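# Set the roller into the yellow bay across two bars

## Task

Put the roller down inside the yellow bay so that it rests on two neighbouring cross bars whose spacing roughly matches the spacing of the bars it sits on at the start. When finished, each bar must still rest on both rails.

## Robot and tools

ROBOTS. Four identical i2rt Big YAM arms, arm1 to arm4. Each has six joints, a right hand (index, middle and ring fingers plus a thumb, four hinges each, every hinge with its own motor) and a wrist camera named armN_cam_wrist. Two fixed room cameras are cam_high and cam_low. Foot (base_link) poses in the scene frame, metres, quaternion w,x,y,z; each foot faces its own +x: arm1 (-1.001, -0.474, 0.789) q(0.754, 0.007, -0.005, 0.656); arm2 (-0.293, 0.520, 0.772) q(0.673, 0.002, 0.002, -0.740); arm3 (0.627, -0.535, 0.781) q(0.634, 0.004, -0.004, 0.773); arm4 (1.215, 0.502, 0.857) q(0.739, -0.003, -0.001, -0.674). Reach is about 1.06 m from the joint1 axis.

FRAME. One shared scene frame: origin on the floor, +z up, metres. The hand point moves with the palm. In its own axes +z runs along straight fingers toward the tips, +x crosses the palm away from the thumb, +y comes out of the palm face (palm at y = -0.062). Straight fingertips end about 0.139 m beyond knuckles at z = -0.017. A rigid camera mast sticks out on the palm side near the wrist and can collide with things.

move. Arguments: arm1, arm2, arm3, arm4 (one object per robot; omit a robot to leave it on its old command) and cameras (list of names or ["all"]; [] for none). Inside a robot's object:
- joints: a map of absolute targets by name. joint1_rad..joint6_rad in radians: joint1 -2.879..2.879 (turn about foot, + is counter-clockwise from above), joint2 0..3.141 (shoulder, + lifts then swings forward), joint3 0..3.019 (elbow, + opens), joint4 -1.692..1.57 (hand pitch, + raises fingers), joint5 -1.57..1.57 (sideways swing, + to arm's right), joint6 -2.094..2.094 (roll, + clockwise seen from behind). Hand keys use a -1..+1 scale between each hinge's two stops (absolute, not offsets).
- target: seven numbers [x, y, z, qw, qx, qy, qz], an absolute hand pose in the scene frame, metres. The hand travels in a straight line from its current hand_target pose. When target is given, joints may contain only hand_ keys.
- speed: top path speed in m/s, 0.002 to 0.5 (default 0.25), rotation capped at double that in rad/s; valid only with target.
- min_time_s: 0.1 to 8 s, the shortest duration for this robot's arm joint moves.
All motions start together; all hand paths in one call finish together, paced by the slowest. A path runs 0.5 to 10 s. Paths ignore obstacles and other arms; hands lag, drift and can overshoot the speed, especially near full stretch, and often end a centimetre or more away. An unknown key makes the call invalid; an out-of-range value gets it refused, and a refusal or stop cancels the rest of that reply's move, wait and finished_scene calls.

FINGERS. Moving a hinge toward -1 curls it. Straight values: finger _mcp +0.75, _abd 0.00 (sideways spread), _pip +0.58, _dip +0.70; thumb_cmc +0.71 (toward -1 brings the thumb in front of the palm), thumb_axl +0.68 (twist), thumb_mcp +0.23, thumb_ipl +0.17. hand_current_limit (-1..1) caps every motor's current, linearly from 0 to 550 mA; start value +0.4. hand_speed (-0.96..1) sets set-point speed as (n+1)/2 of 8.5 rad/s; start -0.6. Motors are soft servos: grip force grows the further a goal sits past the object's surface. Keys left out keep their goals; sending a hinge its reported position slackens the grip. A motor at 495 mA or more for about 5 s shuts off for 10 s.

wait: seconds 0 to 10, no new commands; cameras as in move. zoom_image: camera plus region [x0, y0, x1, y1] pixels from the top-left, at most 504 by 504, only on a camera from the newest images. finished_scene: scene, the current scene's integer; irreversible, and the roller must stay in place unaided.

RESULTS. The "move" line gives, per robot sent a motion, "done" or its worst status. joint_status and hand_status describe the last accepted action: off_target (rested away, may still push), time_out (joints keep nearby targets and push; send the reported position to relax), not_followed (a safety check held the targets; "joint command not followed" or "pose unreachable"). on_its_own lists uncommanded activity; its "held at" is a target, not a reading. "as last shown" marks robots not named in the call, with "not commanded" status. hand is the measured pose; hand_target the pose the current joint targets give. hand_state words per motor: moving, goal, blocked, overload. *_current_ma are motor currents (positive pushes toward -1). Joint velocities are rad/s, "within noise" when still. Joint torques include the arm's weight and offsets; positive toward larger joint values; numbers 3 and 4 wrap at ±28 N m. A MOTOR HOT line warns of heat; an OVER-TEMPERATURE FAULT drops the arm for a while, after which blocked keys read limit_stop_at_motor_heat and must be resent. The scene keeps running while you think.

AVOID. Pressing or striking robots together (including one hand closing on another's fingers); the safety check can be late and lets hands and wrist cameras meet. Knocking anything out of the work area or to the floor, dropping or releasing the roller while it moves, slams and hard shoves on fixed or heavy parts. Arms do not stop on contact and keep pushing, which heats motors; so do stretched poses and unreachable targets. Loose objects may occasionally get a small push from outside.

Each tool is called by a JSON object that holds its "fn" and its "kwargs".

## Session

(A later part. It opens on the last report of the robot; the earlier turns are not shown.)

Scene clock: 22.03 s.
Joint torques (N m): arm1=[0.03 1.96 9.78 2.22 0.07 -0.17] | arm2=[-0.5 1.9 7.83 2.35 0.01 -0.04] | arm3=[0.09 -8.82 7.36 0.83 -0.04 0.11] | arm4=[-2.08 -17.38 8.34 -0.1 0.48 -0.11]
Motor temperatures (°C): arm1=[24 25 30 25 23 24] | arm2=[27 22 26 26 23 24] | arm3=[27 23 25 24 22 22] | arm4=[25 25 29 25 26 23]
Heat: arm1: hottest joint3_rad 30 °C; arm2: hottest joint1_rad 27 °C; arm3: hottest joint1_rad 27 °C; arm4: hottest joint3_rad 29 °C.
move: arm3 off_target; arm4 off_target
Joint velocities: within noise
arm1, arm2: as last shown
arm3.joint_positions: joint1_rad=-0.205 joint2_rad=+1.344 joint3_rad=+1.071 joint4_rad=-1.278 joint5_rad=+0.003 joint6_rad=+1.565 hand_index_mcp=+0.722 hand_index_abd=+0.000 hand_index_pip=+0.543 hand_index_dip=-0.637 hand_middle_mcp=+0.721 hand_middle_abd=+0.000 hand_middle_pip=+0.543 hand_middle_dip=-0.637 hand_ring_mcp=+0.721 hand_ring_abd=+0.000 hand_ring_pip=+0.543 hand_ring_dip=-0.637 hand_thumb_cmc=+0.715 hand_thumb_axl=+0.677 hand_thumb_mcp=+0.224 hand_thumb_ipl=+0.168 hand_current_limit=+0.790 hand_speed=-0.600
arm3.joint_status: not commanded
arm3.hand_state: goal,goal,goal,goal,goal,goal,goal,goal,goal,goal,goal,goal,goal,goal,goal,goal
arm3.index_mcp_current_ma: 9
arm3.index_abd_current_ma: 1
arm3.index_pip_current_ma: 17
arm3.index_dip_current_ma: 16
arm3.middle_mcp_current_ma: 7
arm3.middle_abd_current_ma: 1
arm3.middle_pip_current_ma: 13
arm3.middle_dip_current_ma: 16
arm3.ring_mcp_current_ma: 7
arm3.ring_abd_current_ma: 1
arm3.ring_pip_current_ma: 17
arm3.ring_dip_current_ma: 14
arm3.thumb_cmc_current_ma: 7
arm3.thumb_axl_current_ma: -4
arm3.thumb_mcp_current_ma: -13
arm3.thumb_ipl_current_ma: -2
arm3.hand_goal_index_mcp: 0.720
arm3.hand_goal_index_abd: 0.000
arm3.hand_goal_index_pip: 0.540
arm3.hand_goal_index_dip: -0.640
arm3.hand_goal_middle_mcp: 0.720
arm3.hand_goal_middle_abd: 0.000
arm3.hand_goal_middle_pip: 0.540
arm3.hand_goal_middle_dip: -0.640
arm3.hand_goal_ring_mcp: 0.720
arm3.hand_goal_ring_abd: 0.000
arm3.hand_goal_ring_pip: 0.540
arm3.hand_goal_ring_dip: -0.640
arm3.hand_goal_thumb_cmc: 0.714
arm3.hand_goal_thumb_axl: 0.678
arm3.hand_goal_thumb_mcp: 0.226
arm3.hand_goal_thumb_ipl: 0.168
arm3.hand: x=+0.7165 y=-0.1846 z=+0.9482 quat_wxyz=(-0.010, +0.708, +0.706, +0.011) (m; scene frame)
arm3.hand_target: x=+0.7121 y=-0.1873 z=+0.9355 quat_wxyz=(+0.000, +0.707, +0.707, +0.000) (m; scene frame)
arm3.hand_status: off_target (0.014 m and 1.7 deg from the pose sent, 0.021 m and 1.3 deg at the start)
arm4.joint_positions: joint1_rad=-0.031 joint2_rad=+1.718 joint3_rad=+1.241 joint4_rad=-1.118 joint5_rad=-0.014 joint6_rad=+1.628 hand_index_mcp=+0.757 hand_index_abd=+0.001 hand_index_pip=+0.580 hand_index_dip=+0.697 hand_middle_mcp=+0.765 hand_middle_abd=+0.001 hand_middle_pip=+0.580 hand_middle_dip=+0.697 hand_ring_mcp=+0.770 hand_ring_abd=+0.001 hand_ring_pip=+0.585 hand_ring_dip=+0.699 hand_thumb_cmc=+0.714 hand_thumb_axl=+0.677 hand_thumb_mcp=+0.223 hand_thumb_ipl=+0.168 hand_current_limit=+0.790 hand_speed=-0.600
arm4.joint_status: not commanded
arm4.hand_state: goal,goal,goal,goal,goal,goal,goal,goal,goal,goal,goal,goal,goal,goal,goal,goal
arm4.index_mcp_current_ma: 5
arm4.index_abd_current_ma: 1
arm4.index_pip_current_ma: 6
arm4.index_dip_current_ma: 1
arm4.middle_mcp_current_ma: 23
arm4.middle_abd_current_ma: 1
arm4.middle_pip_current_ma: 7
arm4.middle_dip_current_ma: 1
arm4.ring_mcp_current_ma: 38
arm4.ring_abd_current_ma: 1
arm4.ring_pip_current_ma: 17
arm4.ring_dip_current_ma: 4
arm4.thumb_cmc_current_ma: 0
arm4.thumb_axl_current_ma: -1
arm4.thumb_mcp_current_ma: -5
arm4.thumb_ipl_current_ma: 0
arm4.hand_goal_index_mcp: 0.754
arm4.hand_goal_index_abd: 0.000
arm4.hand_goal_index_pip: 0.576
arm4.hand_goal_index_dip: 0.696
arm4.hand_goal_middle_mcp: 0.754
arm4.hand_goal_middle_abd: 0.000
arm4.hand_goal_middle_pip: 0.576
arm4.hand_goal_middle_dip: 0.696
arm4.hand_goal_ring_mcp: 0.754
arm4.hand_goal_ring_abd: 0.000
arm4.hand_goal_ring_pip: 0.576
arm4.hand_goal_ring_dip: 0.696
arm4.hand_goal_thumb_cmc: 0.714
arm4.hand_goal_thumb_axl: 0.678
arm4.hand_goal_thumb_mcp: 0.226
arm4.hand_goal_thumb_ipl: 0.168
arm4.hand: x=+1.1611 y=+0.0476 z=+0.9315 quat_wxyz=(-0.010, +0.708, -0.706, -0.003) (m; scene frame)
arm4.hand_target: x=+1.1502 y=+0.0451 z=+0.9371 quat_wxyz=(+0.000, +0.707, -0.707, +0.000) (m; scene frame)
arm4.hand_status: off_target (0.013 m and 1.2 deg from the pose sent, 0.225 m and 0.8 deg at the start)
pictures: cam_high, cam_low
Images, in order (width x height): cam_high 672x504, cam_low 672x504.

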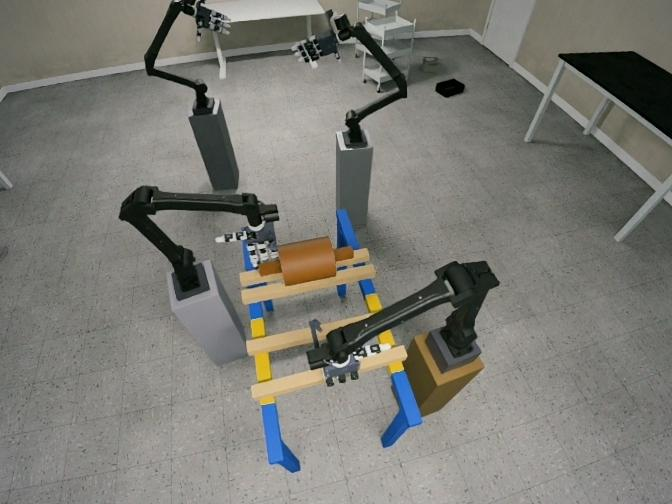

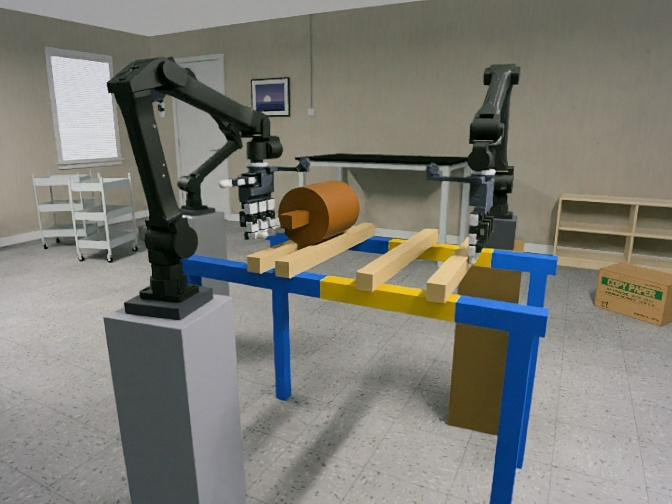

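{"fn": "move", "kwargs": {"arm3": {"target": [0.790, -0.186, 0.944, 0, 0.7071, 0.7071, 0], "speed": 0.05}, "arm4": {"target": [1.075, 0.020, 0.940, 0, 0.7193, -0.6947, 0], "speed": 0.06}, "cameras": ["cam_high", "cam_low", "arm3_cam_wrist"]}}

{"fn": "zoom_image", "kwargs": {"camera": "cam_low", "region": [220, 180, 520, 320]}}

{"fn": "zoom_image", "kwargs": {"camera": "cam_high", "region": [230, 290, 430, 440]}}

Scene clock: 26.23 s.
Joint torques (N m): arm1=[0.09 1.73 9.72 2.15 0.07 -0.18] | arm2=[-0.62 2.32 7.94 2.26 0.03 -0.05] | arm3=[-2.02 -8.94 10.48 0.14 0.05 -0.11] | arm4=[-2.2 -14.86 12.08 -0.44 0.52 -0.14]
Motor temperatures (°C): arm1=[24 25 30 25 23 24] | arm2=[27 22 27 26 23 24] | arm3=[27 23 25 24 22 22] | arm4=[25 25 29 25 26 23]
Heat: arm1: hottest joint3_rad 30 °C; arm2: hottest joint1_rad 27 °C; arm3: hottest joint1_rad 27 °C; arm4: hottest joint3_rad 29 °C.
move: arm3 done; arm4 off_target
Joint velocities: within noise
arm1, arm2: as last shown
arm3.joint_positions: joint1_rad=-0.385 joint2_rad=+1.360 joint3_rad=+1.071 joint4_rad=-1.286 joint5_rad=+0.003 joint6_rad=+1.381 hand_index_mcp=+0.722 hand_index_abd=+0.000 hand_index_pip=+0.543 hand_index_dip=-0.637 hand_middle_mcp=+0.721 hand_middle_abd=+0.000 hand_middle_pip=+0.543 hand_middle_dip=-0.637 hand_ring_mcp=+0.721 hand_ring_abd=+0.000 hand_ring_pip=+0.543 hand_ring_dip=-0.637 hand_thumb_cmc=+0.715 hand_thumb_axl=+0.677 hand_thumb_mcp=+0.224 hand_thumb_ipl=+0.168 hand_current_limit=+0.790 hand_speed=-0.600
arm3.joint_status: not commanded
arm3.hand_state: goal,goal,goal,goal,goal,goal,goal,goal,goal,goal,goal,goal,goal,goal,goal,goal
arm3.index_mcp_current_ma: 8
arm3.index_abd_current_ma: 1
arm3.index_pip_current_ma: 16
arm3.index_dip_current_ma: 16
arm3.middle_mcp_current_ma: 6
arm3.middle_abd_current_ma: 1
arm3.middle_pip_current_ma: 13
arm3.middle_dip_current_ma: 16
arm3.ring_mcp_current_ma: 6
arm3.ring_abd_current_ma: 1
arm3.ring_pip_current_ma: 16
arm3.ring_dip_current_ma: 14
arm3.thumb_cmc_current_ma: 7
arm3.thumb_axl_current_ma: -4
arm3.thumb_mcp_current_ma: -13
arm3.thumb_ipl_current_ma: -2
arm3.hand_goal_index_mcp: 0.720
arm3.hand_goal_index_abd: 0.000
arm3.hand_goal_index_pip: 0.540
arm3.hand_goal_index_dip: -0.640
arm3.hand_goal_middle_mcp: 0.720
arm3.hand_goal_middle_abd: 0.000
arm3.hand_goal_middle_pip: 0.540
arm3.hand_goal_middle_dip: -0.640
arm3.hand_goal_ring_mcp: 0.720
arm3.hand_goal_ring_abd: 0.000
arm3.hand_goal_ring_pip: 0.540
arm3.hand_goal_ring_dip: -0.640
arm3.hand_goal_thumb_cmc: 0.714
arm3.hand_goal_thumb_axl: 0.678
arm3.hand_goal_thumb_mcp: 0.226
arm3.hand_goal_thumb_ipl: 0.168
arm3.hand: x=+0.7836 y=-0.1923 z=+0.9427 quat_wxyz=(-0.002, +0.706, +0.708, +0.002) (m; scene frame)
arm3.hand_target: x=+0.7900 y=-0.1861 z=+0.9440 quat_wxyz=(+0.000, +0.707, +0.707, +0.000) (m; scene frame)
arm3.hand_status: done (0.009 m and 0.3 deg from the pose sent, 0.074 m and 1.7 deg at the start)
arm4.joint_positions: joint1_rad=-0.179 joint2_rad=+1.739 joint3_rad=+1.280 joint4_rad=-1.138 joint5_rad=-0.013 joint6_rad=+1.446 hand_index_mcp=+0.762 hand_index_abd=+0.001 hand_index_pip=+0.581 hand_index_dip=+0.697 hand_middle_mcp=+0.767 hand_middle_abd=+0.001 hand_middle_pip=+0.581 hand_middle_dip=+0.697 hand_ring_mcp=+0.768 hand_ring_abd=+0.002 hand_ring_pip=+0.585 hand_ring_dip=+0.699 hand_thumb_cmc=+0.714 hand_thumb_axl=+0.677 hand_thumb_mcp=+0.223 hand_thumb_ipl=+0.168 hand_current_limit=+0.790 hand_speed=-0.600
arm4.joint_status: not commanded
arm4.hand_state: goal,goal,goal,goal,goal,goal,goal,goal,goal,goal,goal,goal,goal,goal,goal,goal
arm4.index_mcp_current_ma: 17
arm4.index_abd_current_ma: 1
arm4.index_pip_current_ma: 8
arm4.index_dip_current_ma: 2
arm4.middle_mcp_current_ma: 28
arm4.middle_abd_current_ma: 1
arm4.middle_pip_current_ma: 8
arm4.middle_dip_current_ma: 1
arm4.ring_mcp_current_ma: 33
arm4.ring_abd_current_ma: 2
arm4.ring_pip_current_ma: 17
arm4.ring_dip_current_ma: 4
arm4.thumb_cmc_current_ma: 0
arm4.thumb_axl_current_ma: -1
arm4.thumb_mcp_current_ma: -5
arm4.thumb_ipl_current_ma: 0
arm4.hand_goal_index_mcp: 0.754
arm4.hand_goal_index_abd: 0.000
arm4.hand_goal_index_pip: 0.576
arm4.hand_goal_index_dip: 0.696
arm4.hand_goal_middle_mcp: 0.754
arm4.hand_goal_middle_abd: 0.000
arm4.hand_goal_middle_pip: 0.576
arm4.hand_goal_middle_dip: 0.696
arm4.hand_goal_ring_mcp: 0.754
arm4.hand_goal_ring_abd: 0.000
arm4.hand_goal_ring_pip: 0.576
arm4.hand_goal_ring_dip: 0.696
arm4.hand_goal_thumb_cmc: 0.714
arm4.hand_goal_thumb_axl: 0.678
arm4.hand_goal_thumb_mcp: 0.226
arm4.hand_goal_thumb_ipl: 0.168
arm4.hand: x=+1.0887 y=+0.0353 z=+0.9351 quat_wxyz=(-0.011, +0.720, -0.694, -0.001) (m; scene frame)
arm4.hand_target: x=+1.0752 y=+0.0208 z=+0.9402 quat_wxyz=(+0.000, +0.719, -0.695, +0.000) (m; scene frame)
arm4.hand_status: off_target (0.021 m and 1.3 deg from the pose sent, 0.091 m and 2.2 deg at the start)
pictures: arm3_cam_wrist, cam_high, cam_low
Images, in order (width x height): arm3_cam_wrist 672x504, cam_high 672x504, cam_low 672x504.

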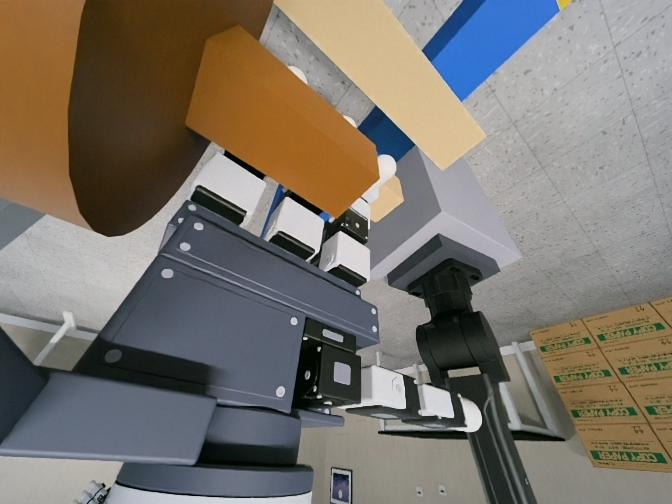

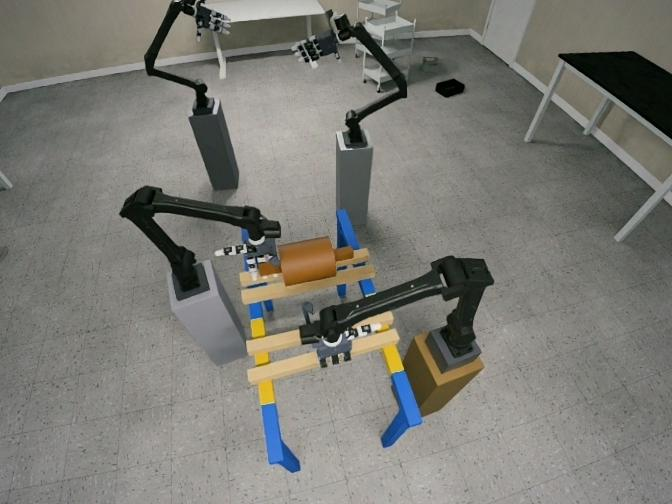

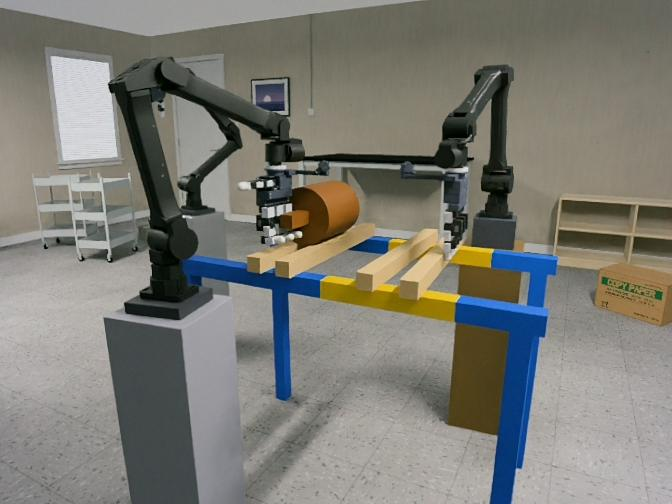

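Scaled by 1.680 from the camera's 672x504 image, which has a finer 960x720 frame.

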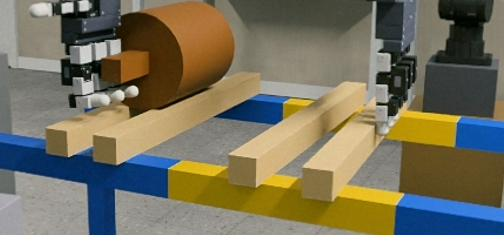

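Scaled by 2.520 from the camera's 672x504 image, which has a finer 960x720 frame.

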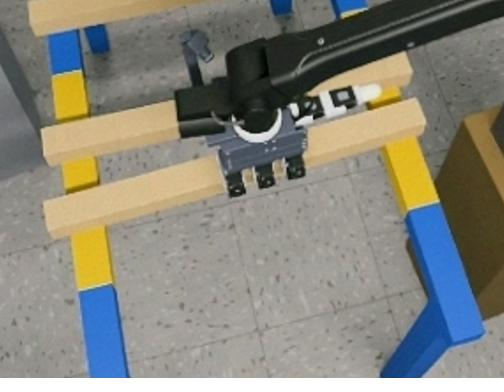

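{"fn": "move", "kwargs": {"arm4": {"target": [1.125, 0.02, 0.945, 0, 0.7133, -0.7010, 0], "speed": 0.1}}}

{"fn": "move", "kwargs": {"arm4": {"target": [1.120, -0.165, 0.945, 0, 0.7133, -0.7010, 0], "speed": 0.12}}}

{"fn": "move", "kwargs": {"arm4": {"target": [1.072, -0.165, 0.946, 0, 0.7133, -0.7010, 0], "speed": 0.05}, "cameras": ["cam_high", "cam_low", "arm4_cam_wrist"]}}

{"fn": "zoom_image", "kwargs": {"camera": "cam_low", "region": [220, 180, 520, 320]}}

{"fn": "zoom_image", "kwargs": {"camera": "cam_high", "region": [230, 290, 430, 440]}}

Scene clock: 30.50 s.
Joint torques (N m): arm1=[-0.09 2.02 9.74 2.22 0.07 -0.16] | arm2=[-0.15 1.96 7.8 2.3 0 0.02] | arm3=[-2.02 -9 10.5 0.14 0.05 -0.11] | arm4=[-0.03 -15.62 11.54 -0.65 0.16 0.18]
Motor temperatures (°C): arm1=[24 25 30 25 23 24] | arm2=[27 22 27 26 23 24] | arm3=[27 24 26 24 22 22] | arm4=[25 25 30 25 26 23]
Heat: arm1: hottest joint3_rad 30 °C; arm2: hottest joint1_rad 27 °C; arm3: hottest joint1_rad 27 °C; arm4: hottest joint3_rad 30 °C.
move: arm4 off_target
Joint velocities: within noise
arm1, arm2, arm3: as last shown
arm3.joint_positions: joint1_rad=-0.385 joint2_rad=+1.360 joint3_rad=+1.071 joint4_rad=-1.286 joint5_rad=+0.003 joint6_rad=+1.380 hand_index_mcp=+0.722 hand_index_abd=+0.000 hand_index_pip=+0.543 hand_index_dip=-0.637 hand_middle_mcp=+0.721 hand_middle_abd=+0.000 hand_middle_pip=+0.543 hand_middle_dip=-0.637 hand_ring_mcp=+0.721 hand_ring_abd=+0.000 hand_ring_pip=+0.543 hand_ring_dip=-0.637 hand_thumb_cmc=+0.715 hand_thumb_axl=+0.677 hand_thumb_mcp=+0.224 hand_thumb_ipl=+0.168 hand_current_limit=+0.790 hand_speed=-0.600
arm4.joint_positions: joint1_rad=-0.109 joint2_rad=+1.739 joint3_rad=+1.290 joint4_rad=-1.143 joint5_rad=-0.005 joint6_rad=+1.527 hand_index_mcp=+0.755 hand_index_abd=+0.001 hand_index_pip=+0.579 hand_index_dip=+0.697 hand_middle_mcp=+0.755 hand_middle_abd=+0.001 hand_middle_pip=+0.578 hand_middle_dip=+0.697 hand_ring_mcp=+0.755 hand_ring_abd=+0.002 hand_ring_pip=+0.578 hand_ring_dip=+0.699 hand_thumb_cmc=+0.714 hand_thumb_axl=+0.677 hand_thumb_mcp=+0.223 hand_thumb_ipl=+0.168 hand_current_limit=+0.790 hand_speed=-0.600
arm4.joint_status: not commanded
arm4.hand_state: goal,goal,goal,goal,goal,goal,goal,goal,goal,goal,goal,goal,goal,goal,goal,goal
arm4.index_mcp_current_ma: 1
arm4.index_abd_current_ma: 1
arm4.index_pip_current_ma: 3
arm4.index_dip_current_ma: 2
arm4.middle_mcp_current_ma: 1
arm4.middle_abd_current_ma: 1
arm4.middle_pip_current_ma: 3
arm4.middle_dip_current_ma: 1
arm4.ring_mcp_current_ma: 1
arm4.ring_abd_current_ma: 2
arm4.ring_pip_current_ma: 3
arm4.ring_dip_current_ma: 4
arm4.thumb_cmc_current_ma: 0
arm4.thumb_axl_current_ma: -1
arm4.thumb_mcp_current_ma: -5
arm4.thumb_ipl_current_ma: 0
arm4.hand_goal_index_mcp: 0.754
arm4.hand_goal_index_abd: 0.000
arm4.hand_goal_index_pip: 0.576
arm4.hand_goal_index_dip: 0.696
arm4.hand_goal_middle_mcp: 0.754
arm4.hand_goal_middle_abd: 0.000
arm4.hand_goal_middle_pip: 0.576
arm4.hand_goal_middle_dip: 0.696
arm4.hand_goal_ring_mcp: 0.754
arm4.hand_goal_ring_abd: 0.000
arm4.hand_goal_ring_pip: 0.576
arm4.hand_goal_ring_dip: 0.696
arm4.hand_goal_thumb_cmc: 0.714
arm4.hand_goal_thumb_axl: 0.678
arm4.hand_goal_thumb_mcp: 0.226
arm4.hand_goal_thumb_ipl: 0.168
arm4.hand: x=+1.1220 y=+0.0316 z=+0.9393 quat_wxyz=(-0.006, +0.717, -0.697, -0.004) (m; scene frame)
arm4.hand_target: x=+1.1250 y=+0.0203 z=+0.9450 quat_wxyz=(+0.000, +0.713, -0.701, +0.000) (m; scene frame)
arm4.hand_status: off_target (0.013 m and 1.0 deg from the pose sent, 0.041 m and 1.7 deg at the start)
pictures: none

Scene clock: 33.00 s.
Joint torques (N m): arm1=[-0.03 2.14 9.74 2.24 0.06 -0.17] | arm2=[-0.26 1.9 7.83 2.26 0 -0.03] | arm3=[-2.02 -9 10.5 0.14 0.04 -0.11] | arm4=[-0.38 -22.42 12.62 -0.62 0.14 0.13]
Motor temperatures (°C): arm1=[24 25 31 25 23 24] | arm2=[27 22 27 26 23 24] | arm3=[27 24 26 24 22 22] | arm4=[25 26 30 25 26 23]
Heat: arm1: hottest joint3_rad 31 °C; arm2: hottest joint1_rad 27 °C; arm3: hottest joint1_rad 27 °C; arm4: hottest joint3_rad 30 °C.
move: arm4 off_target
Joint velocities: within noise
arm1.joint_positions: joint1_rad=+0.420 joint2_rad=+0.609 joint3_rad=+1.401 joint4_rad=-1.353 joint5_rad=-0.040 joint6_rad=+1.058 hand_index_mcp=+0.755 hand_index_abd=+0.000 hand_index_pip=+0.577 hand_index_dip=+0.696 hand_middle_mcp=+0.755 hand_middle_abd=+0.000 hand_middle_pip=+0.577 hand_middle_dip=+0.696 hand_ring_mcp=+0.755 hand_ring_abd=+0.000 hand_ring_pip=+0.577 hand_ring_dip=+0.696 hand_thumb_cmc=+0.715 hand_thumb_axl=+0.677 hand_thumb_mcp=+0.226 hand_thumb_ipl=+0.168 hand_current_limit=+0.400 hand_speed=-0.600
arm1.joint_status: not commanded
arm1.hand_state: goal,goal,goal,goal,goal,goal,goal,goal,goal,goal,goal,goal,goal,goal,goal,goal
arm1.index_mcp_current_ma: 2
arm1.index_abd_current_ma: 1
arm1.index_pip_current_ma: 3
arm1.index_dip_current_ma: 0
arm1.middle_mcp_current_ma: 2
arm1.middle_abd_current_ma: 1
arm1.middle_pip_current_ma: 3
arm1.middle_dip_current_ma: 0
arm1.ring_mcp_current_ma: 3
arm1.ring_abd_current_ma: 1
arm1.ring_pip_current_ma: 3
arm1.ring_dip_current_ma: 0
arm1.thumb_cmc_current_ma: 3
arm1.thumb_axl_current_ma: -3
arm1.thumb_mcp_current_ma: -1
arm1.thumb_ipl_current_ma: -1
arm1.hand_goal_index_mcp: 0.754
arm1.hand_goal_index_abd: 0.000
arm1.hand_goal_index_pip: 0.576
arm1.hand_goal_index_dip: 0.696
arm1.hand_goal_middle_mcp: 0.754
arm1.hand_goal_middle_abd: 0.000
arm1.hand_goal_middle_pip: 0.576
arm1.hand_goal_middle_dip: 0.696
arm1.hand_goal_ring_mcp: 0.754
arm1.hand_goal_ring_abd: 0.000
arm1.hand_goal_ring_pip: 0.576
arm1.hand_goal_ring_dip: 0.696
arm1.hand_goal_thumb_cmc: 0.714
arm1.hand_goal_thumb_axl: 0.678
arm1.hand_goal_thumb_mcp: 0.226
arm1.hand_goal_thumb_ipl: 0.168
arm1.hand: x=-0.9907 y=-0.2290 z=+1.3533 quat_wxyz=(-0.318, +0.320, +0.810, +0.375) (m; scene frame)
arm1.hand_target: x=-0.9899 y=-0.2319 z=+1.3654 quat_wxyz=(-0.325, +0.317, +0.803, +0.385) (m; scene frame)
arm1.hand_status: not commanded
arm2.joint_positions: joint1_rad=-0.154 joint2_rad=+0.567 joint3_rad=+1.403 joint4_rad=-1.184 joint5_rad=-0.091 joint6_rad=+1.146 hand_index_mcp=+0.754 hand_index_abd=+0.001 hand_index_pip=+0.577 hand_index_dip=+0.696 hand_middle_mcp=+0.754 hand_middle_abd=+0.001 hand_middle_pip=+0.577 hand_middle_dip=+0.696 hand_ring_mcp=+0.754 hand_ring_abd=+0.001 hand_ring_pip=+0.577 hand_ring_dip=+0.696 hand_thumb_cmc=+0.714 hand_thumb_axl=+0.677 hand_thumb_mcp=+0.226 hand_thumb_ipl=+0.168 hand_current_limit=+0.400 hand_speed=-0.600
arm2.joint_status: not commanded
arm2.hand_state: goal,goal,goal,goal,goal,goal,goal,goal,goal,goal,goal,goal,goal,goal,goal,goal
arm2.index_mcp_current_ma: 0
arm2.index_abd_current_ma: 1
arm2.index_pip_current_ma: 1
arm2.index_dip_current_ma: 0
arm2.middle_mcp_current_ma: 0
arm2.middle_abd_current_ma: 1
arm2.middle_pip_current_ma: 1
arm2.middle_dip_current_ma: 0
arm2.ring_mcp_current_ma: 0
arm2.ring_abd_current_ma: 1
arm2.ring_pip_current_ma: 1
arm2.ring_dip_current_ma: 0
arm2.thumb_cmc_current_ma: 0
arm2.thumb_axl_current_ma: -1
arm2.thumb_mcp_current_ma: 0
arm2.thumb_ipl_current_ma: 0
arm2.hand_goal_index_mcp: 0.754
arm2.hand_goal_index_abd: 0.000
arm2.hand_goal_index_pip: 0.576
arm2.hand_goal_index_dip: 0.696
arm2.hand_goal_middle_mcp: 0.754
arm2.hand_goal_middle_abd: 0.000
arm2.hand_goal_middle_pip: 0.576
arm2.hand_goal_middle_dip: 0.696
arm2.hand_goal_ring_mcp: 0.754
arm2.hand_goal_ring_abd: 0.000
arm2.hand_goal_ring_pip: 0.576
arm2.hand_goal_ring_dip: 0.696
arm2.hand_goal_thumb_cmc: 0.714
arm2.hand_goal_thumb_axl: 0.678
arm2.hand_goal_thumb_mcp: 0.226
arm2.hand_goal_thumb_ipl: 0.168
arm2.hand: x=-0.4211 y=+0.3020 z=+1.3719 quat_wxyz=(+0.499, +0.645, -0.506, +0.281) (m; scene frame)
arm2.hand_target: x=-0.4200 y=+0.3061 z=+1.3849 quat_wxyz=(+0.510, +0.639, -0.500, +0.286) (m; scene frame)
arm2.hand_status: not commanded
arm3: as last shown
arm4.joint_positions: joint1_rad=-0.109 joint2_rad=+2.212 joint3_rad=+2.068 joint4_rad=-1.431 joint5_rad=-0.004 joint6_rad=+1.527 hand_index_mcp=+0.755 hand_index_abd=+0.001 hand_index_pip=+0.579 hand_index_dip=+0.697 hand_middle_mcp=+0.755 hand_middle_abd=+0.001 hand_middle_pip=+0.578 hand_middle_dip=+0.697 hand_ring_mcp=+0.755 hand_ring_abd=+0.002 hand_ring_pip=+0.578 hand_ring_dip=+0.699 hand_thumb_cmc=+0.714 hand_thumb_axl=+0.677 hand_thumb_mcp=+0.223 hand_thumb_ipl=+0.168 hand_current_limit=+0.790 hand_speed=-0.600
arm4.joint_status: not commanded
arm4.hand_state: goal,goal,goal,goal,goal,goal,goal,goal,goal,goal,goal,goal,goal,goal,goal,goal
arm4.index_mcp_current_ma: 1
arm4.index_abd_current_ma: 1
arm4.index_pip_current_ma: 3
arm4.index_dip_current_ma: 2
arm4.middle_mcp_current_ma: 1
arm4.middle_abd_current_ma: 1
arm4.middle_pip_current_ma: 3
arm4.middle_dip_current_ma: 1
arm4.ring_mcp_current_ma: 1
arm4.ring_abd_current_ma: 2
arm4.ring_pip_current_ma: 3
arm4.ring_dip_current_ma: 4
arm4.thumb_cmc_current_ma: 0
arm4.thumb_axl_current_ma: -1
arm4.thumb_mcp_current_ma: -5
arm4.thumb_ipl_current_ma: 0
arm4.hand_goal_index_mcp: 0.754
arm4.hand_goal_index_abd: 0.000
arm4.hand_goal_index_pip: 0.576
arm4.hand_goal_index_dip: 0.696
arm4.hand_goal_middle_mcp: 0.754
arm4.hand_goal_middle_abd: 0.000
arm4.hand_goal_middle_pip: 0.576
arm4.hand_goal_middle_dip: 0.696
arm4.hand_goal_ring_mcp: 0.754
arm4.hand_goal_ring_abd: 0.000
arm4.hand_goal_ring_pip: 0.576
arm4.hand_goal_ring_dip: 0.696
arm4.hand_goal_thumb_cmc: 0.714
arm4.hand_goal_thumb_axl: 0.678
arm4.hand_goal_thumb_mcp: 0.226
arm4.hand_goal_thumb_ipl: 0.168
arm4.hand: x=+1.1187 y=-0.1570 z=+0.9522 quat_wxyz=(+0.001, +0.717, -0.697, +0.002) (m; scene frame)
arm4.hand_target: x=+1.1200 y=-0.1647 z=+0.9450 quat_wxyz=(+0.001, +0.713, -0.701, +0.000) (m; scene frame)
arm4.hand_status: off_target (0.011 m and 0.6 deg from the pose sent, 0.197 m and 1.0 deg at the start)
pictures: none

Scene clock: 34.67 s.
Joint torques (N m): arm1=[0.09 1.96 9.7 2.25 0.07 -0.16] | arm2=[-0.21 1.79 7.86 2.29 0.02 0] | arm3=[-2.02 -9.05 10.5 0.14 0.04 -0.1] | arm4=[-2.55 -22.12 12.64 -0.54 0.49 -0.11]
Motor temperatures (°C): arm1=[24 25 31 25 23 24] | arm2=[27 22 27 26 23 24] | arm3=[27 24 27 24 22 22] | arm4=[25 26 30 25 26 23]
Heat: arm1: hottest joint3_rad 31 °C; arm2: hottest joint1_rad 27 °C; arm3: hottest joint1_rad 27 °C; arm4: hottest joint3_rad 30 °C.
move: arm4 off_target
Joint velocities: within noise
arm1, arm2, arm3: as last shown
arm4.joint_positions: joint1_rad=-0.151 joint2_rad=+2.214 joint3_rad=+2.080 joint4_rad=-1.440 joint5_rad=-0.013 joint6_rad=+1.484 hand_index_mcp=+0.760 hand_index_abd=+0.001 hand_index_pip=+0.579 hand_index_dip=+0.697 hand_middle_mcp=+0.766 hand_middle_abd=+0.001 hand_middle_pip=+0.582 hand_middle_dip=+0.698 hand_ring_mcp=+0.770 hand_ring_abd=+0.001 hand_ring_pip=+0.586 hand_ring_dip=+0.701 hand_thumb_cmc=+0.714 hand_thumb_axl=+0.677 hand_thumb_mcp=+0.223 hand_thumb_ipl=+0.168 hand_current_limit=+0.790 hand_speed=-0.600
arm4.joint_status: not commanded
arm4.hand_state: goal,goal,goal,goal,goal,goal,goal,goal,goal,goal,goal,goal,goal,goal,goal,goal
arm4.index_mcp_current_ma: 10
arm4.index_abd_current_ma: 1
arm4.index_pip_current_ma: 5
arm4.index_dip_current_ma: 2
arm4.middle_mcp_current_ma: 25
arm4.middle_abd_current_ma: 1
arm4.middle_pip_current_ma: 9
arm4.middle_dip_current_ma: 3
arm4.ring_mcp_current_ma: 38
arm4.ring_abd_current_ma: 1
arm4.ring_pip_current_ma: 19
arm4.ring_dip_current_ma: 8
arm4.thumb_cmc_current_ma: 0
arm4.thumb_axl_current_ma: -1
arm4.thumb_mcp_current_ma: -5
arm4.thumb_ipl_current_ma: 0
arm4.hand_goal_index_mcp: 0.754
arm4.hand_goal_index_abd: 0.000
arm4.hand_goal_index_pip: 0.576
arm4.hand_goal_index_dip: 0.696
arm4.hand_goal_middle_mcp: 0.754
arm4.hand_goal_middle_abd: 0.000
arm4.hand_goal_middle_pip: 0.576
arm4.hand_goal_middle_dip: 0.696
arm4.hand_goal_ring_mcp: 0.754
arm4.hand_goal_ring_abd: 0.000
arm4.hand_goal_ring_pip: 0.576
arm4.hand_goal_ring_dip: 0.696
arm4.hand_goal_thumb_cmc: 0.714
arm4.hand_goal_thumb_axl: 0.678
arm4.hand_goal_thumb_mcp: 0.226
arm4.hand_goal_thumb_ipl: 0.168
arm4.hand: x=+1.0914 y=-0.1574 z=+0.9547 quat_wxyz=(-0.002, +0.717, -0.697, +0.005) (m; scene frame)
arm4.hand_target: x=+1.0723 y=-0.1639 z=+0.9461 quat_wxyz=(+0.000, +0.713, -0.701, +0.000) (m; scene frame)
arm4.hand_status: off_target (0.023 m and 0.9 deg from the pose sent, 0.048 m and 0.6 deg at the start)
pictures: arm4_cam_wrist, cam_high, cam_low
Images, in order (width x height): arm4_cam_wrist 672x504, cam_high 672x504, cam_low 672x504.

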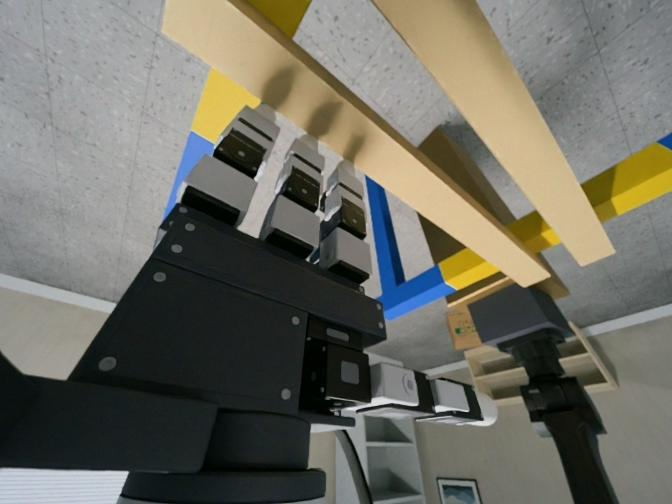

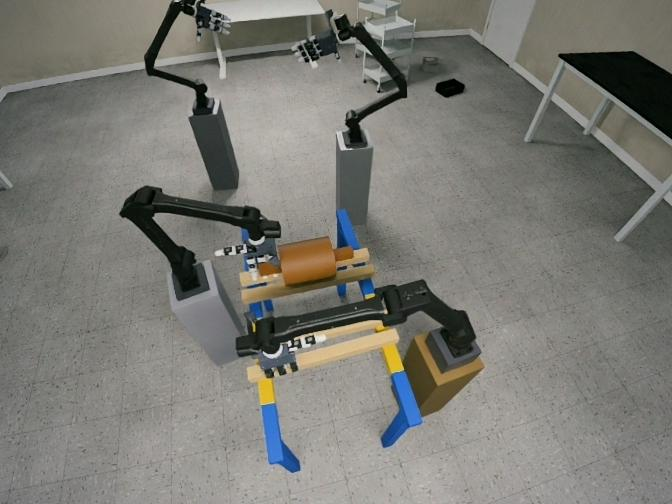

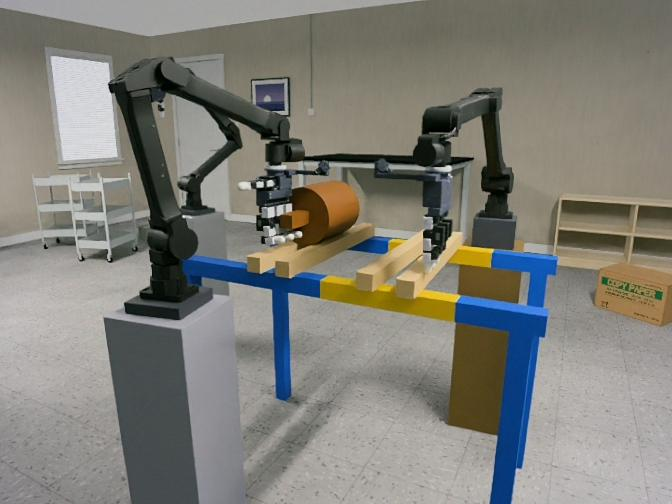

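Scaled by 1.680 from the camera's 672x504 image, which has a finer 960x720 frame.

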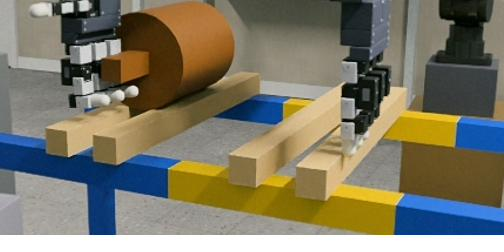

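Scaled by 2.520 from the camera's 672x504 image, which has a finer 960x720 frame.

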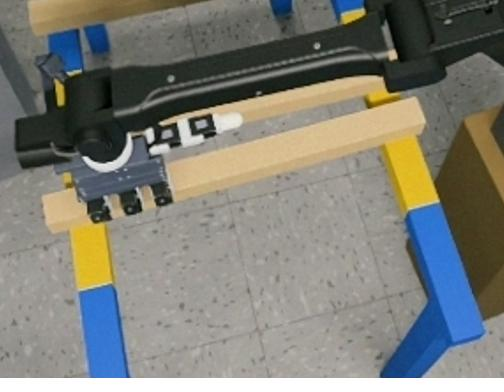

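{"fn": "move", "kwargs": {"arm4": {"target":[1.060,-0.164,0.946,0,0.7133,-0.7010,0],"speed":0.05}, "cameras": ["cam_high","cam_low"]}}

Scene clock: 40.57 s.
Joint torques (N m): arm1=[0.03 1.9 9.73 2.3 0.06 -0.16] | arm2=[-0.09 2.08 7.83 2.24 0 -0.01] | arm3=[-2.08 -9 10.5 0.14 0.04 -0.11] | arm4=[-2.73 -22.18 12.44 -0.51 0.6 -0.11]
Motor temperatures (°C): arm1=[24 25 31 25 23 24] | arm2=[27 22 28 26 23 24] | arm3=[27 24 27 24 22 22] | arm4=[25 26 31 25 26 23]
Heat: arm1: hottest joint3_rad 31 °C; arm2: hottest joint3_rad 28 °C; arm3: hottest joint1_rad 27 °C; arm4: hottest joint3_rad 31 °C.
move: arm4 off_target
Joint velocities: within noise
arm1, arm2, arm3: as last shown
arm4.joint_positions: joint1_rad=-0.165 joint2_rad=+2.214 joint3_rad=+2.083 joint4_rad=-1.441 joint5_rad=-0.016 joint6_rad=+1.467 hand_index_mcp=+0.764 hand_index_abd=+0.001 hand_index_pip=+0.582 hand_index_dip=+0.698 hand_middle_mcp=+0.769 hand_middle_abd=+0.001 hand_middle_pip=+0.583 hand_middle_dip=+0.699 hand_ring_mcp=+0.771 hand_ring_abd=+0.001 hand_ring_pip=+0.586 hand_ring_dip=+0.701 hand_thumb_cmc=+0.714 hand_thumb_axl=+0.677 hand_thumb_mcp=+0.223 hand_thumb_ipl=+0.168 hand_current_limit=+0.790 hand_speed=-0.600
arm4.joint_status: not commanded
arm4.hand_state: goal,goal,goal,goal,goal,goal,goal,goal,goal,goal,goal,goal,goal,goal,goal,goal
arm4.index_mcp_current_ma: 20
arm4.index_abd_current_ma: 1
arm4.index_pip_current_ma: 11
arm4.index_dip_current_ma: 3
arm4.middle_mcp_current_ma: 34
arm4.middle_abd_current_ma: 1
arm4.middle_pip_current_ma: 13
arm4.middle_dip_current_ma: 4
arm4.ring_mcp_current_ma: 41
arm4.ring_abd_current_ma: 1
arm4.ring_pip_current_ma: 20
arm4.ring_dip_current_ma: 8
arm4.thumb_cmc_current_ma: 0
arm4.thumb_axl_current_ma: -1
arm4.thumb_mcp_current_ma: -5
arm4.thumb_ipl_current_ma: 0
arm4.hand_goal_index_mcp: 0.754
arm4.hand_goal_index_abd: 0.000
arm4.hand_goal_index_pip: 0.576
arm4.hand_goal_index_dip: 0.696
arm4.hand_goal_middle_mcp: 0.754
arm4.hand_goal_middle_abd: 0.000
arm4.hand_goal_middle_pip: 0.576
arm4.hand_goal_middle_dip: 0.696
arm4.hand_goal_ring_mcp: 0.754
arm4.hand_goal_ring_abd: 0.000
arm4.hand_goal_ring_pip: 0.576
arm4.hand_goal_ring_dip: 0.696
arm4.hand_goal_thumb_cmc: 0.714
arm4.hand_goal_thumb_axl: 0.678
arm4.hand_goal_thumb_mcp: 0.226
arm4.hand_goal_thumb_ipl: 0.168
arm4.hand: x=+1.0821 y=-0.1577 z=+0.9554 quat_wxyz=(-0.002, +0.718, -0.696, +0.008) (m; scene frame)
arm4.hand_target: x=+1.0603 y=-0.1628 z=+0.9461 quat_wxyz=(+0.000, +0.713, -0.701, +0.000) (m; scene frame)
arm4.hand_status: off_target (0.025 m and 1.2 deg from the pose sent, 0.033 m and 0.9 deg at the start)
pictures: cam_high, cam_low
Images, in order (width x height): cam_high 672x504, cam_low 672x504.

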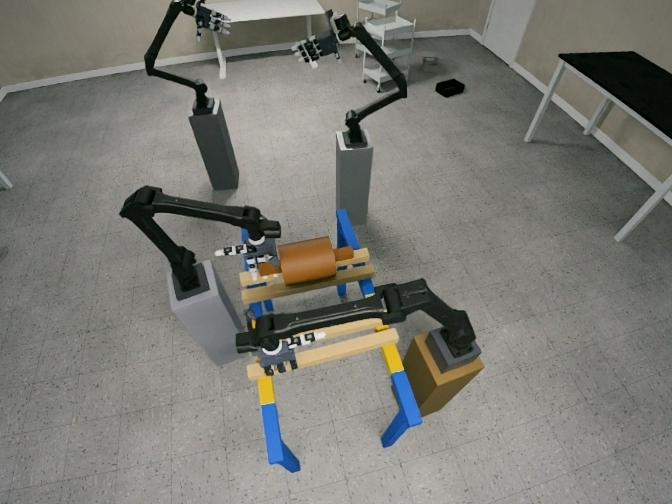

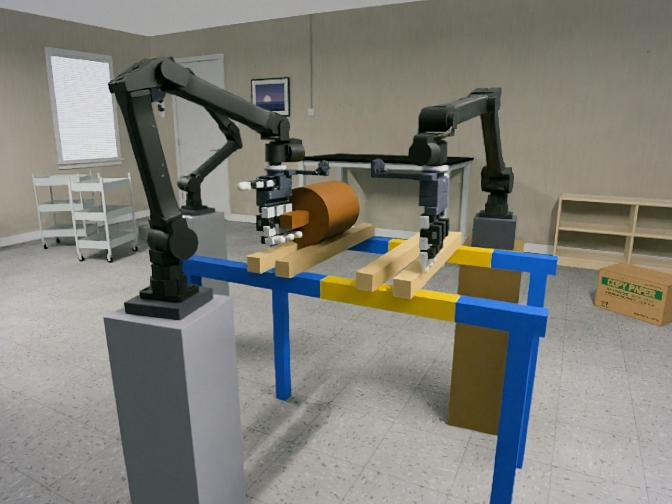

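{"fn": "zoom_image", "kwargs": {"camera": "cam_low", "region": [230, 160, 482, 320]}}

{"fn": "zoom_image", "kwargs": {"camera": "cam_high", "region": [210, 220, 420, 400]}}

Scaled by 2.000 from the camera's 672x504 image, which has a finer 960x720 frame.

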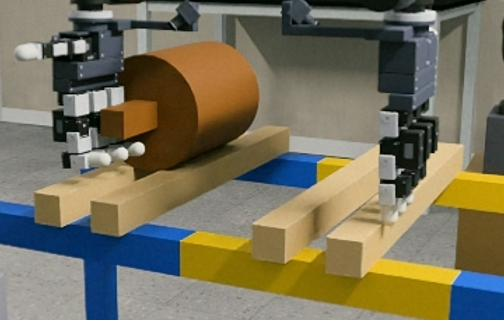

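Scaled by 2.400 from the camera's 672x504 image, which has a finer 960x720 frame.

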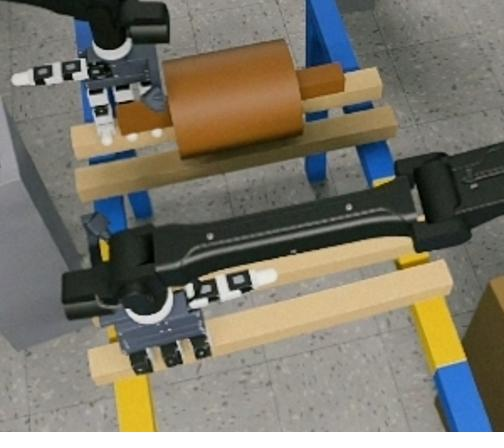

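{"fn": "move", "kwargs": {"arm4": {"target":[1.12,-0.164,0.946,0,0.7133,-0.7010,0],"speed":0.15}}}

{"fn": "move", "kwargs": {"arm4": {"target":[1.10,-0.10,1.075,0,0.7071,-0.7071,0],"speed":0.25}}}

{"fn": "move", "kwargs": {"arm4": {"target":[0.95,0.235,1.085,0,0.7071,-0.7071,0],"speed":0.3}, "cameras": ["cam_high","cam_low"]}}

Scene clock: 43.93 s.
Joint torques (N m): arm1=[-0.03 2.02 9.72 2.21 0.06 -0.17] | arm2=[-0.38 1.96 7.8 2.3 0.02 -0.03] | arm3=[-2.02 -9 10.48 0.12 0.04 -0.11] | arm4=[-0.56 -23 11.04 -0.24 0.14 0.15]
Motor temperatures (°C): arm1=[24 25 31 25 23 24] | arm2=[27 22 28 26 23 24] | arm3=[27 24 28 24 22 22] | arm4=[25 26 31 25 26 23]
Heat: arm1: hottest joint3_rad 31 °C; arm2: hottest joint3_rad 28 °C; arm3: hottest joint3_rad 28 °C; arm4: hottest joint3_rad 31 °C.
move: arm4 off_target
Joint velocities: within noise
arm1, arm2, arm3: as last shown
arm4.joint_positions: joint1_rad=-0.109 joint2_rad=+2.214 joint3_rad=+2.083 joint4_rad=-1.441 joint5_rad=-0.004 joint6_rad=+1.522 hand_index_mcp=+0.755 hand_index_abd=+0.001 hand_index_pip=+0.579 hand_index_dip=+0.698 hand_middle_mcp=+0.755 hand_middle_abd=+0.001 hand_middle_pip=+0.578 hand_middle_dip=+0.699 hand_ring_mcp=+0.755 hand_ring_abd=+0.001 hand_ring_pip=+0.578 hand_ring_dip=+0.699 hand_thumb_cmc=+0.714 hand_thumb_axl=+0.677 hand_thumb_mcp=+0.223 hand_thumb_ipl=+0.168 hand_current_limit=+0.790 hand_speed=-0.600
arm4.joint_status: not commanded
arm4.hand_state: goal,goal,goal,goal,goal,goal,goal,goal,goal,goal,goal,goal,goal,goal,goal,goal
arm4.index_mcp_current_ma: 1
arm4.index_abd_current_ma: 1
arm4.index_pip_current_ma: 3
arm4.index_dip_current_ma: 3
arm4.middle_mcp_current_ma: 2
arm4.middle_abd_current_ma: 1
arm4.middle_pip_current_ma: 3
arm4.middle_dip_current_ma: 4
arm4.ring_mcp_current_ma: 1
arm4.ring_abd_current_ma: 1
arm4.ring_pip_current_ma: 3
arm4.ring_dip_current_ma: 4
arm4.thumb_cmc_current_ma: 0
arm4.thumb_axl_current_ma: -1
arm4.thumb_mcp_current_ma: -5
arm4.thumb_ipl_current_ma: 0
arm4.hand_goal_index_mcp: 0.754
arm4.hand_goal_index_abd: 0.000
arm4.hand_goal_index_pip: 0.576
arm4.hand_goal_index_dip: 0.696
arm4.hand_goal_middle_mcp: 0.754
arm4.hand_goal_middle_abd: 0.000
arm4.hand_goal_middle_pip: 0.576
arm4.hand_goal_middle_dip: 0.696
arm4.hand_goal_ring_mcp: 0.754
arm4.hand_goal_ring_abd: 0.000
arm4.hand_goal_ring_pip: 0.576
arm4.hand_goal_ring_dip: 0.696
arm4.hand_goal_thumb_cmc: 0.714
arm4.hand_goal_thumb_axl: 0.678
arm4.hand_goal_thumb_mcp: 0.226
arm4.hand_goal_thumb_ipl: 0.168
arm4.hand: x=+1.1180 y=-0.1595 z=+0.9565 quat_wxyz=(+0.002, +0.718, -0.696, +0.003) (m; scene frame)
arm4.hand_target: x=+1.1201 y=-0.1638 z=+0.9462 quat_wxyz=(+0.000, +0.713, -0.701, +0.000) (m; scene frame)
arm4.hand_status: off_target (0.012 m and 0.9 deg from the pose sent, 0.040 m and 1.2 deg at the start)
pictures: none

Scene clock: 45.30 s.
Joint torques (N m): arm1=[0.21 1.85 9.72 2.19 0.06 -0.16] | arm2=[-0.85 2.14 7.92 2.25 0.03 -0.01] | arm3=[-1.96 -8.94 10.51 0.14 0.05 -0.11] | arm4=[-1.14 -20.48 10.33 -0.58 0.13 0.02]
Motor temperatures (°C): arm1=[24 25 31 25 23 24] | arm2=[27 22 28 26 23 24] | arm3=[27 24 28 24 22 22] | arm4=[25 26 31 25 26 23]
Heat: arm1: hottest joint3_rad 31 °C; arm2: hottest joint3_rad 28 °C; arm3: hottest joint3_rad 28 °C; arm4: hottest joint3_rad 31 °C.
move: arm4 off_target
Joint velocities: within noise
arm1, arm2, arm3: as last shown
arm4.joint_positions: joint1_rad=-0.131 joint2_rad=+1.995 joint3_rad=+2.056 joint4_rad=-1.619 joint5_rad=-0.003 joint6_rad=+1.522 hand_index_mcp=+0.755 hand_index_abd=+0.001 hand_index_pip=+0.579 hand_index_dip=+0.698 hand_middle_mcp=+0.755 hand_middle_abd=+0.001 hand_middle_pip=+0.578 hand_middle_dip=+0.699 hand_ring_mcp=+0.755 hand_ring_abd=+0.001 hand_ring_pip=+0.578 hand_ring_dip=+0.699 hand_thumb_cmc=+0.714 hand_thumb_axl=+0.677 hand_thumb_mcp=+0.223 hand_thumb_ipl=+0.168 hand_current_limit=+0.790 hand_speed=-0.600
arm4.joint_status: not commanded
arm4.hand_state: goal,goal,goal,goal,goal,goal,goal,goal,goal,goal,goal,goal,goal,goal,goal,goal
arm4.index_mcp_current_ma: 1
arm4.index_abd_current_ma: 1
arm4.index_pip_current_ma: 3
arm4.index_dip_current_ma: 3
arm4.middle_mcp_current_ma: 2
arm4.middle_abd_current_ma: 1
arm4.middle_pip_current_ma: 3
arm4.middle_dip_current_ma: 4
arm4.ring_mcp_current_ma: 1
arm4.ring_abd_current_ma: 1
arm4.ring_pip_current_ma: 3
arm4.ring_dip_current_ma: 4
arm4.thumb_cmc_current_ma: 0
arm4.thumb_axl_current_ma: -1
arm4.thumb_mcp_current_ma: -6
arm4.thumb_ipl_current_ma: 0
arm4.hand_goal_index_mcp: 0.754
arm4.hand_goal_index_abd: 0.000
arm4.hand_goal_index_pip: 0.576
arm4.hand_goal_index_dip: 0.696
arm4.hand_goal_middle_mcp: 0.754
arm4.hand_goal_middle_abd: 0.000
arm4.hand_goal_middle_pip: 0.576
arm4.hand_goal_middle_dip: 0.696
arm4.hand_goal_ring_mcp: 0.754
arm4.hand_goal_ring_abd: 0.000
arm4.hand_goal_ring_pip: 0.576
arm4.hand_goal_ring_dip: 0.696
arm4.hand_goal_thumb_cmc: 0.714
arm4.hand_goal_thumb_axl: 0.678
arm4.hand_goal_thumb_mcp: 0.226
arm4.hand_goal_thumb_ipl: 0.168
arm4.hand: x=+1.1064 y=-0.0984 z=+1.0840 quat_wxyz=(+0.007, +0.710, -0.704, +0.007) (m; scene frame)
arm4.hand_target: x=+1.1000 y=-0.0998 z=+1.0750 quat_wxyz=(+0.000, +0.707, -0.707, +0.000) (m; scene frame)
arm4.hand_status: off_target (0.011 m and 1.3 deg from the pose sent, 0.134 m and 1.8 deg at the start)
pictures: none

Scene clock: 47.63 s.
Joint torques (N m): arm1=[0.03 1.61 9.76 2.21 0.07 -0.17] | arm2=[-0.97 2.14 7.91 2.4 0 -0.01] | arm3=[-2.02 -8.94 10.51 0.14 0.05 -0.11] | arm4=[-1.67 -9.17 9.22 -0.49 0.02 -0.16]
Motor temperatures (°C): arm1=[24 25 31 25 23 24] | arm2=[27 22 28 26 23 24] | arm3=[27 24 28 24 22 22] | arm4=[25 26 31 25 26 23]
Heat: arm1: hottest joint3_rad 31 °C; arm2: hottest joint3_rad 28 °C; arm3: hottest joint3_rad 28 °C; arm4: hottest joint3_rad 31 °C.
move: arm4 done
Joint velocities: within noise
arm1, arm2, arm3: as last shown
arm4.joint_positions: joint1_rad=-0.632 joint2_rad=+1.243 joint3_rad=+1.147 joint4_rad=-1.474 joint5_rad=+0.004 joint6_rad=+1.033 hand_index_mcp=+0.755 hand_index_abd=+0.001 hand_index_pip=+0.578 hand_index_dip=+0.698 hand_middle_mcp=+0.755 hand_middle_abd=+0.001 hand_middle_pip=+0.578 hand_middle_dip=+0.699 hand_ring_mcp=+0.755 hand_ring_abd=+0.001 hand_ring_pip=+0.578 hand_ring_dip=+0.699 hand_thumb_cmc=+0.714 hand_thumb_axl=+0.677 hand_thumb_mcp=+0.223 hand_thumb_ipl=+0.168 hand_current_limit=+0.790 hand_speed=-0.600
arm4.joint_status: not commanded
arm4.hand_state: goal,goal,goal,goal,goal,goal,goal,goal,goal,goal,goal,goal,goal,goal,goal,goal
arm4.index_mcp_current_ma: 1
arm4.index_abd_current_ma: 1
arm4.index_pip_current_ma: 3
arm4.index_dip_current_ma: 3
arm4.middle_mcp_current_ma: 1
arm4.middle_abd_current_ma: 1
arm4.middle_pip_current_ma: 3
arm4.middle_dip_current_ma: 4
arm4.ring_mcp_current_ma: 1
arm4.ring_abd_current_ma: 1
arm4.ring_pip_current_ma: 3
arm4.ring_dip_current_ma: 4
arm4.thumb_cmc_current_ma: 0
arm4.thumb_axl_current_ma: -1
arm4.thumb_mcp_current_ma: -6
arm4.thumb_ipl_current_ma: 0
arm4.hand_goal_index_mcp: 0.754
arm4.hand_goal_index_abd: 0.000
arm4.hand_goal_index_pip: 0.576
arm4.hand_goal_index_dip: 0.696
arm4.hand_goal_middle_mcp: 0.754
arm4.hand_goal_middle_abd: 0.000
arm4.hand_goal_middle_pip: 0.576
arm4.hand_goal_middle_dip: 0.696
arm4.hand_goal_ring_mcp: 0.754
arm4.hand_goal_ring_abd: 0.000
arm4.hand_goal_ring_pip: 0.576
arm4.hand_goal_ring_dip: 0.696
arm4.hand_goal_thumb_cmc: 0.714
arm4.hand_goal_thumb_axl: 0.678
arm4.hand_goal_thumb_mcp: 0.226
arm4.hand_goal_thumb_ipl: 0.168
arm4.hand: x=+0.9527 y=+0.2311 z=+1.0864 quat_wxyz=(+0.004, +0.706, -0.708, +0.000) (m; scene frame)
arm4.hand_target: x=+0.9501 y=+0.2350 z=+1.0850 quat_wxyz=(+0.000, +0.707, -0.707, +0.000) (m; scene frame)
arm4.hand_status: done (0.005 m and 0.5 deg from the pose sent, 0.368 m and 1.3 deg at the start)
pictures: cam_high, cam_low
Images, in order (width x height): cam_high 672x504, cam_low 672x504.

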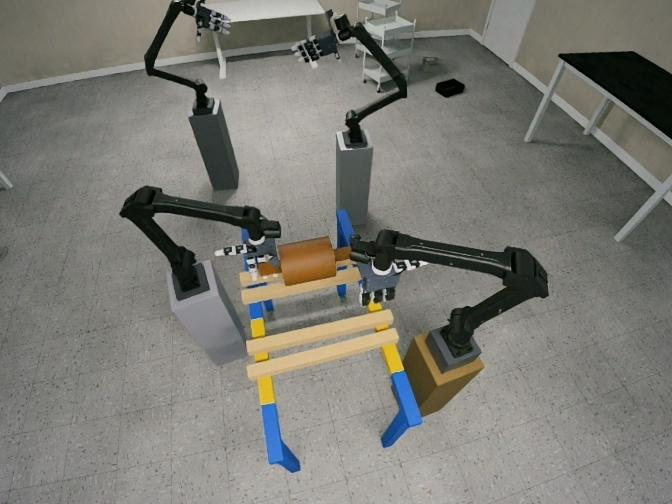

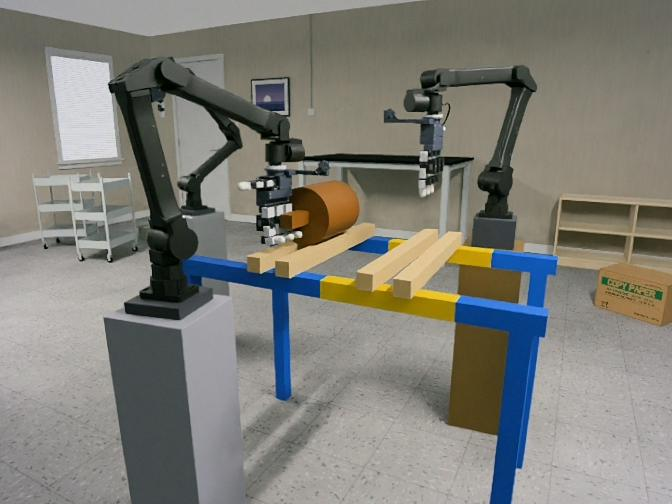

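{"fn": "zoom_image", "kwargs": {"camera": "cam_high", "region": [230, 290, 430, 390]}}

{"fn": "zoom_image", "kwargs": {"camera": "cam_high", "region": [230, 220, 430, 320]}}

{"fn": "zoom_image", "kwargs": {"camera": "cam_low", "region": [340, 215, 480, 315]}}

Scaled by 2.520 from the camera's 672x504 image, which has a finer 960x720 frame.

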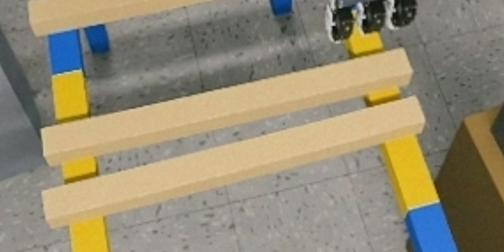

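Scaled by 2.520 from the camera's 672x504 image, which has a finer 960x720 frame.

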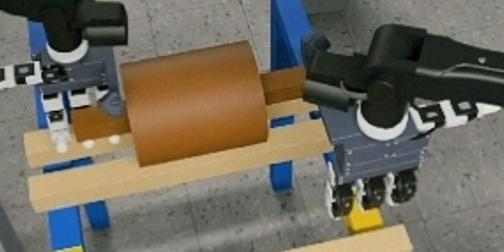

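Scaled by 3.600 from the camera's 672x504 image, which has a finer 960x720 frame.

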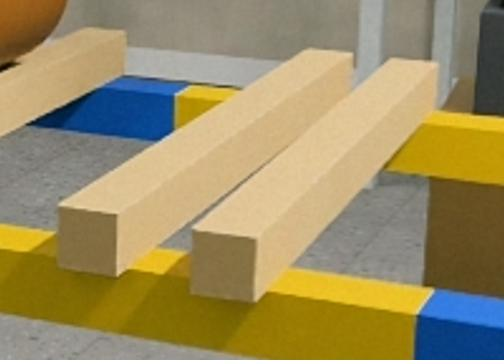

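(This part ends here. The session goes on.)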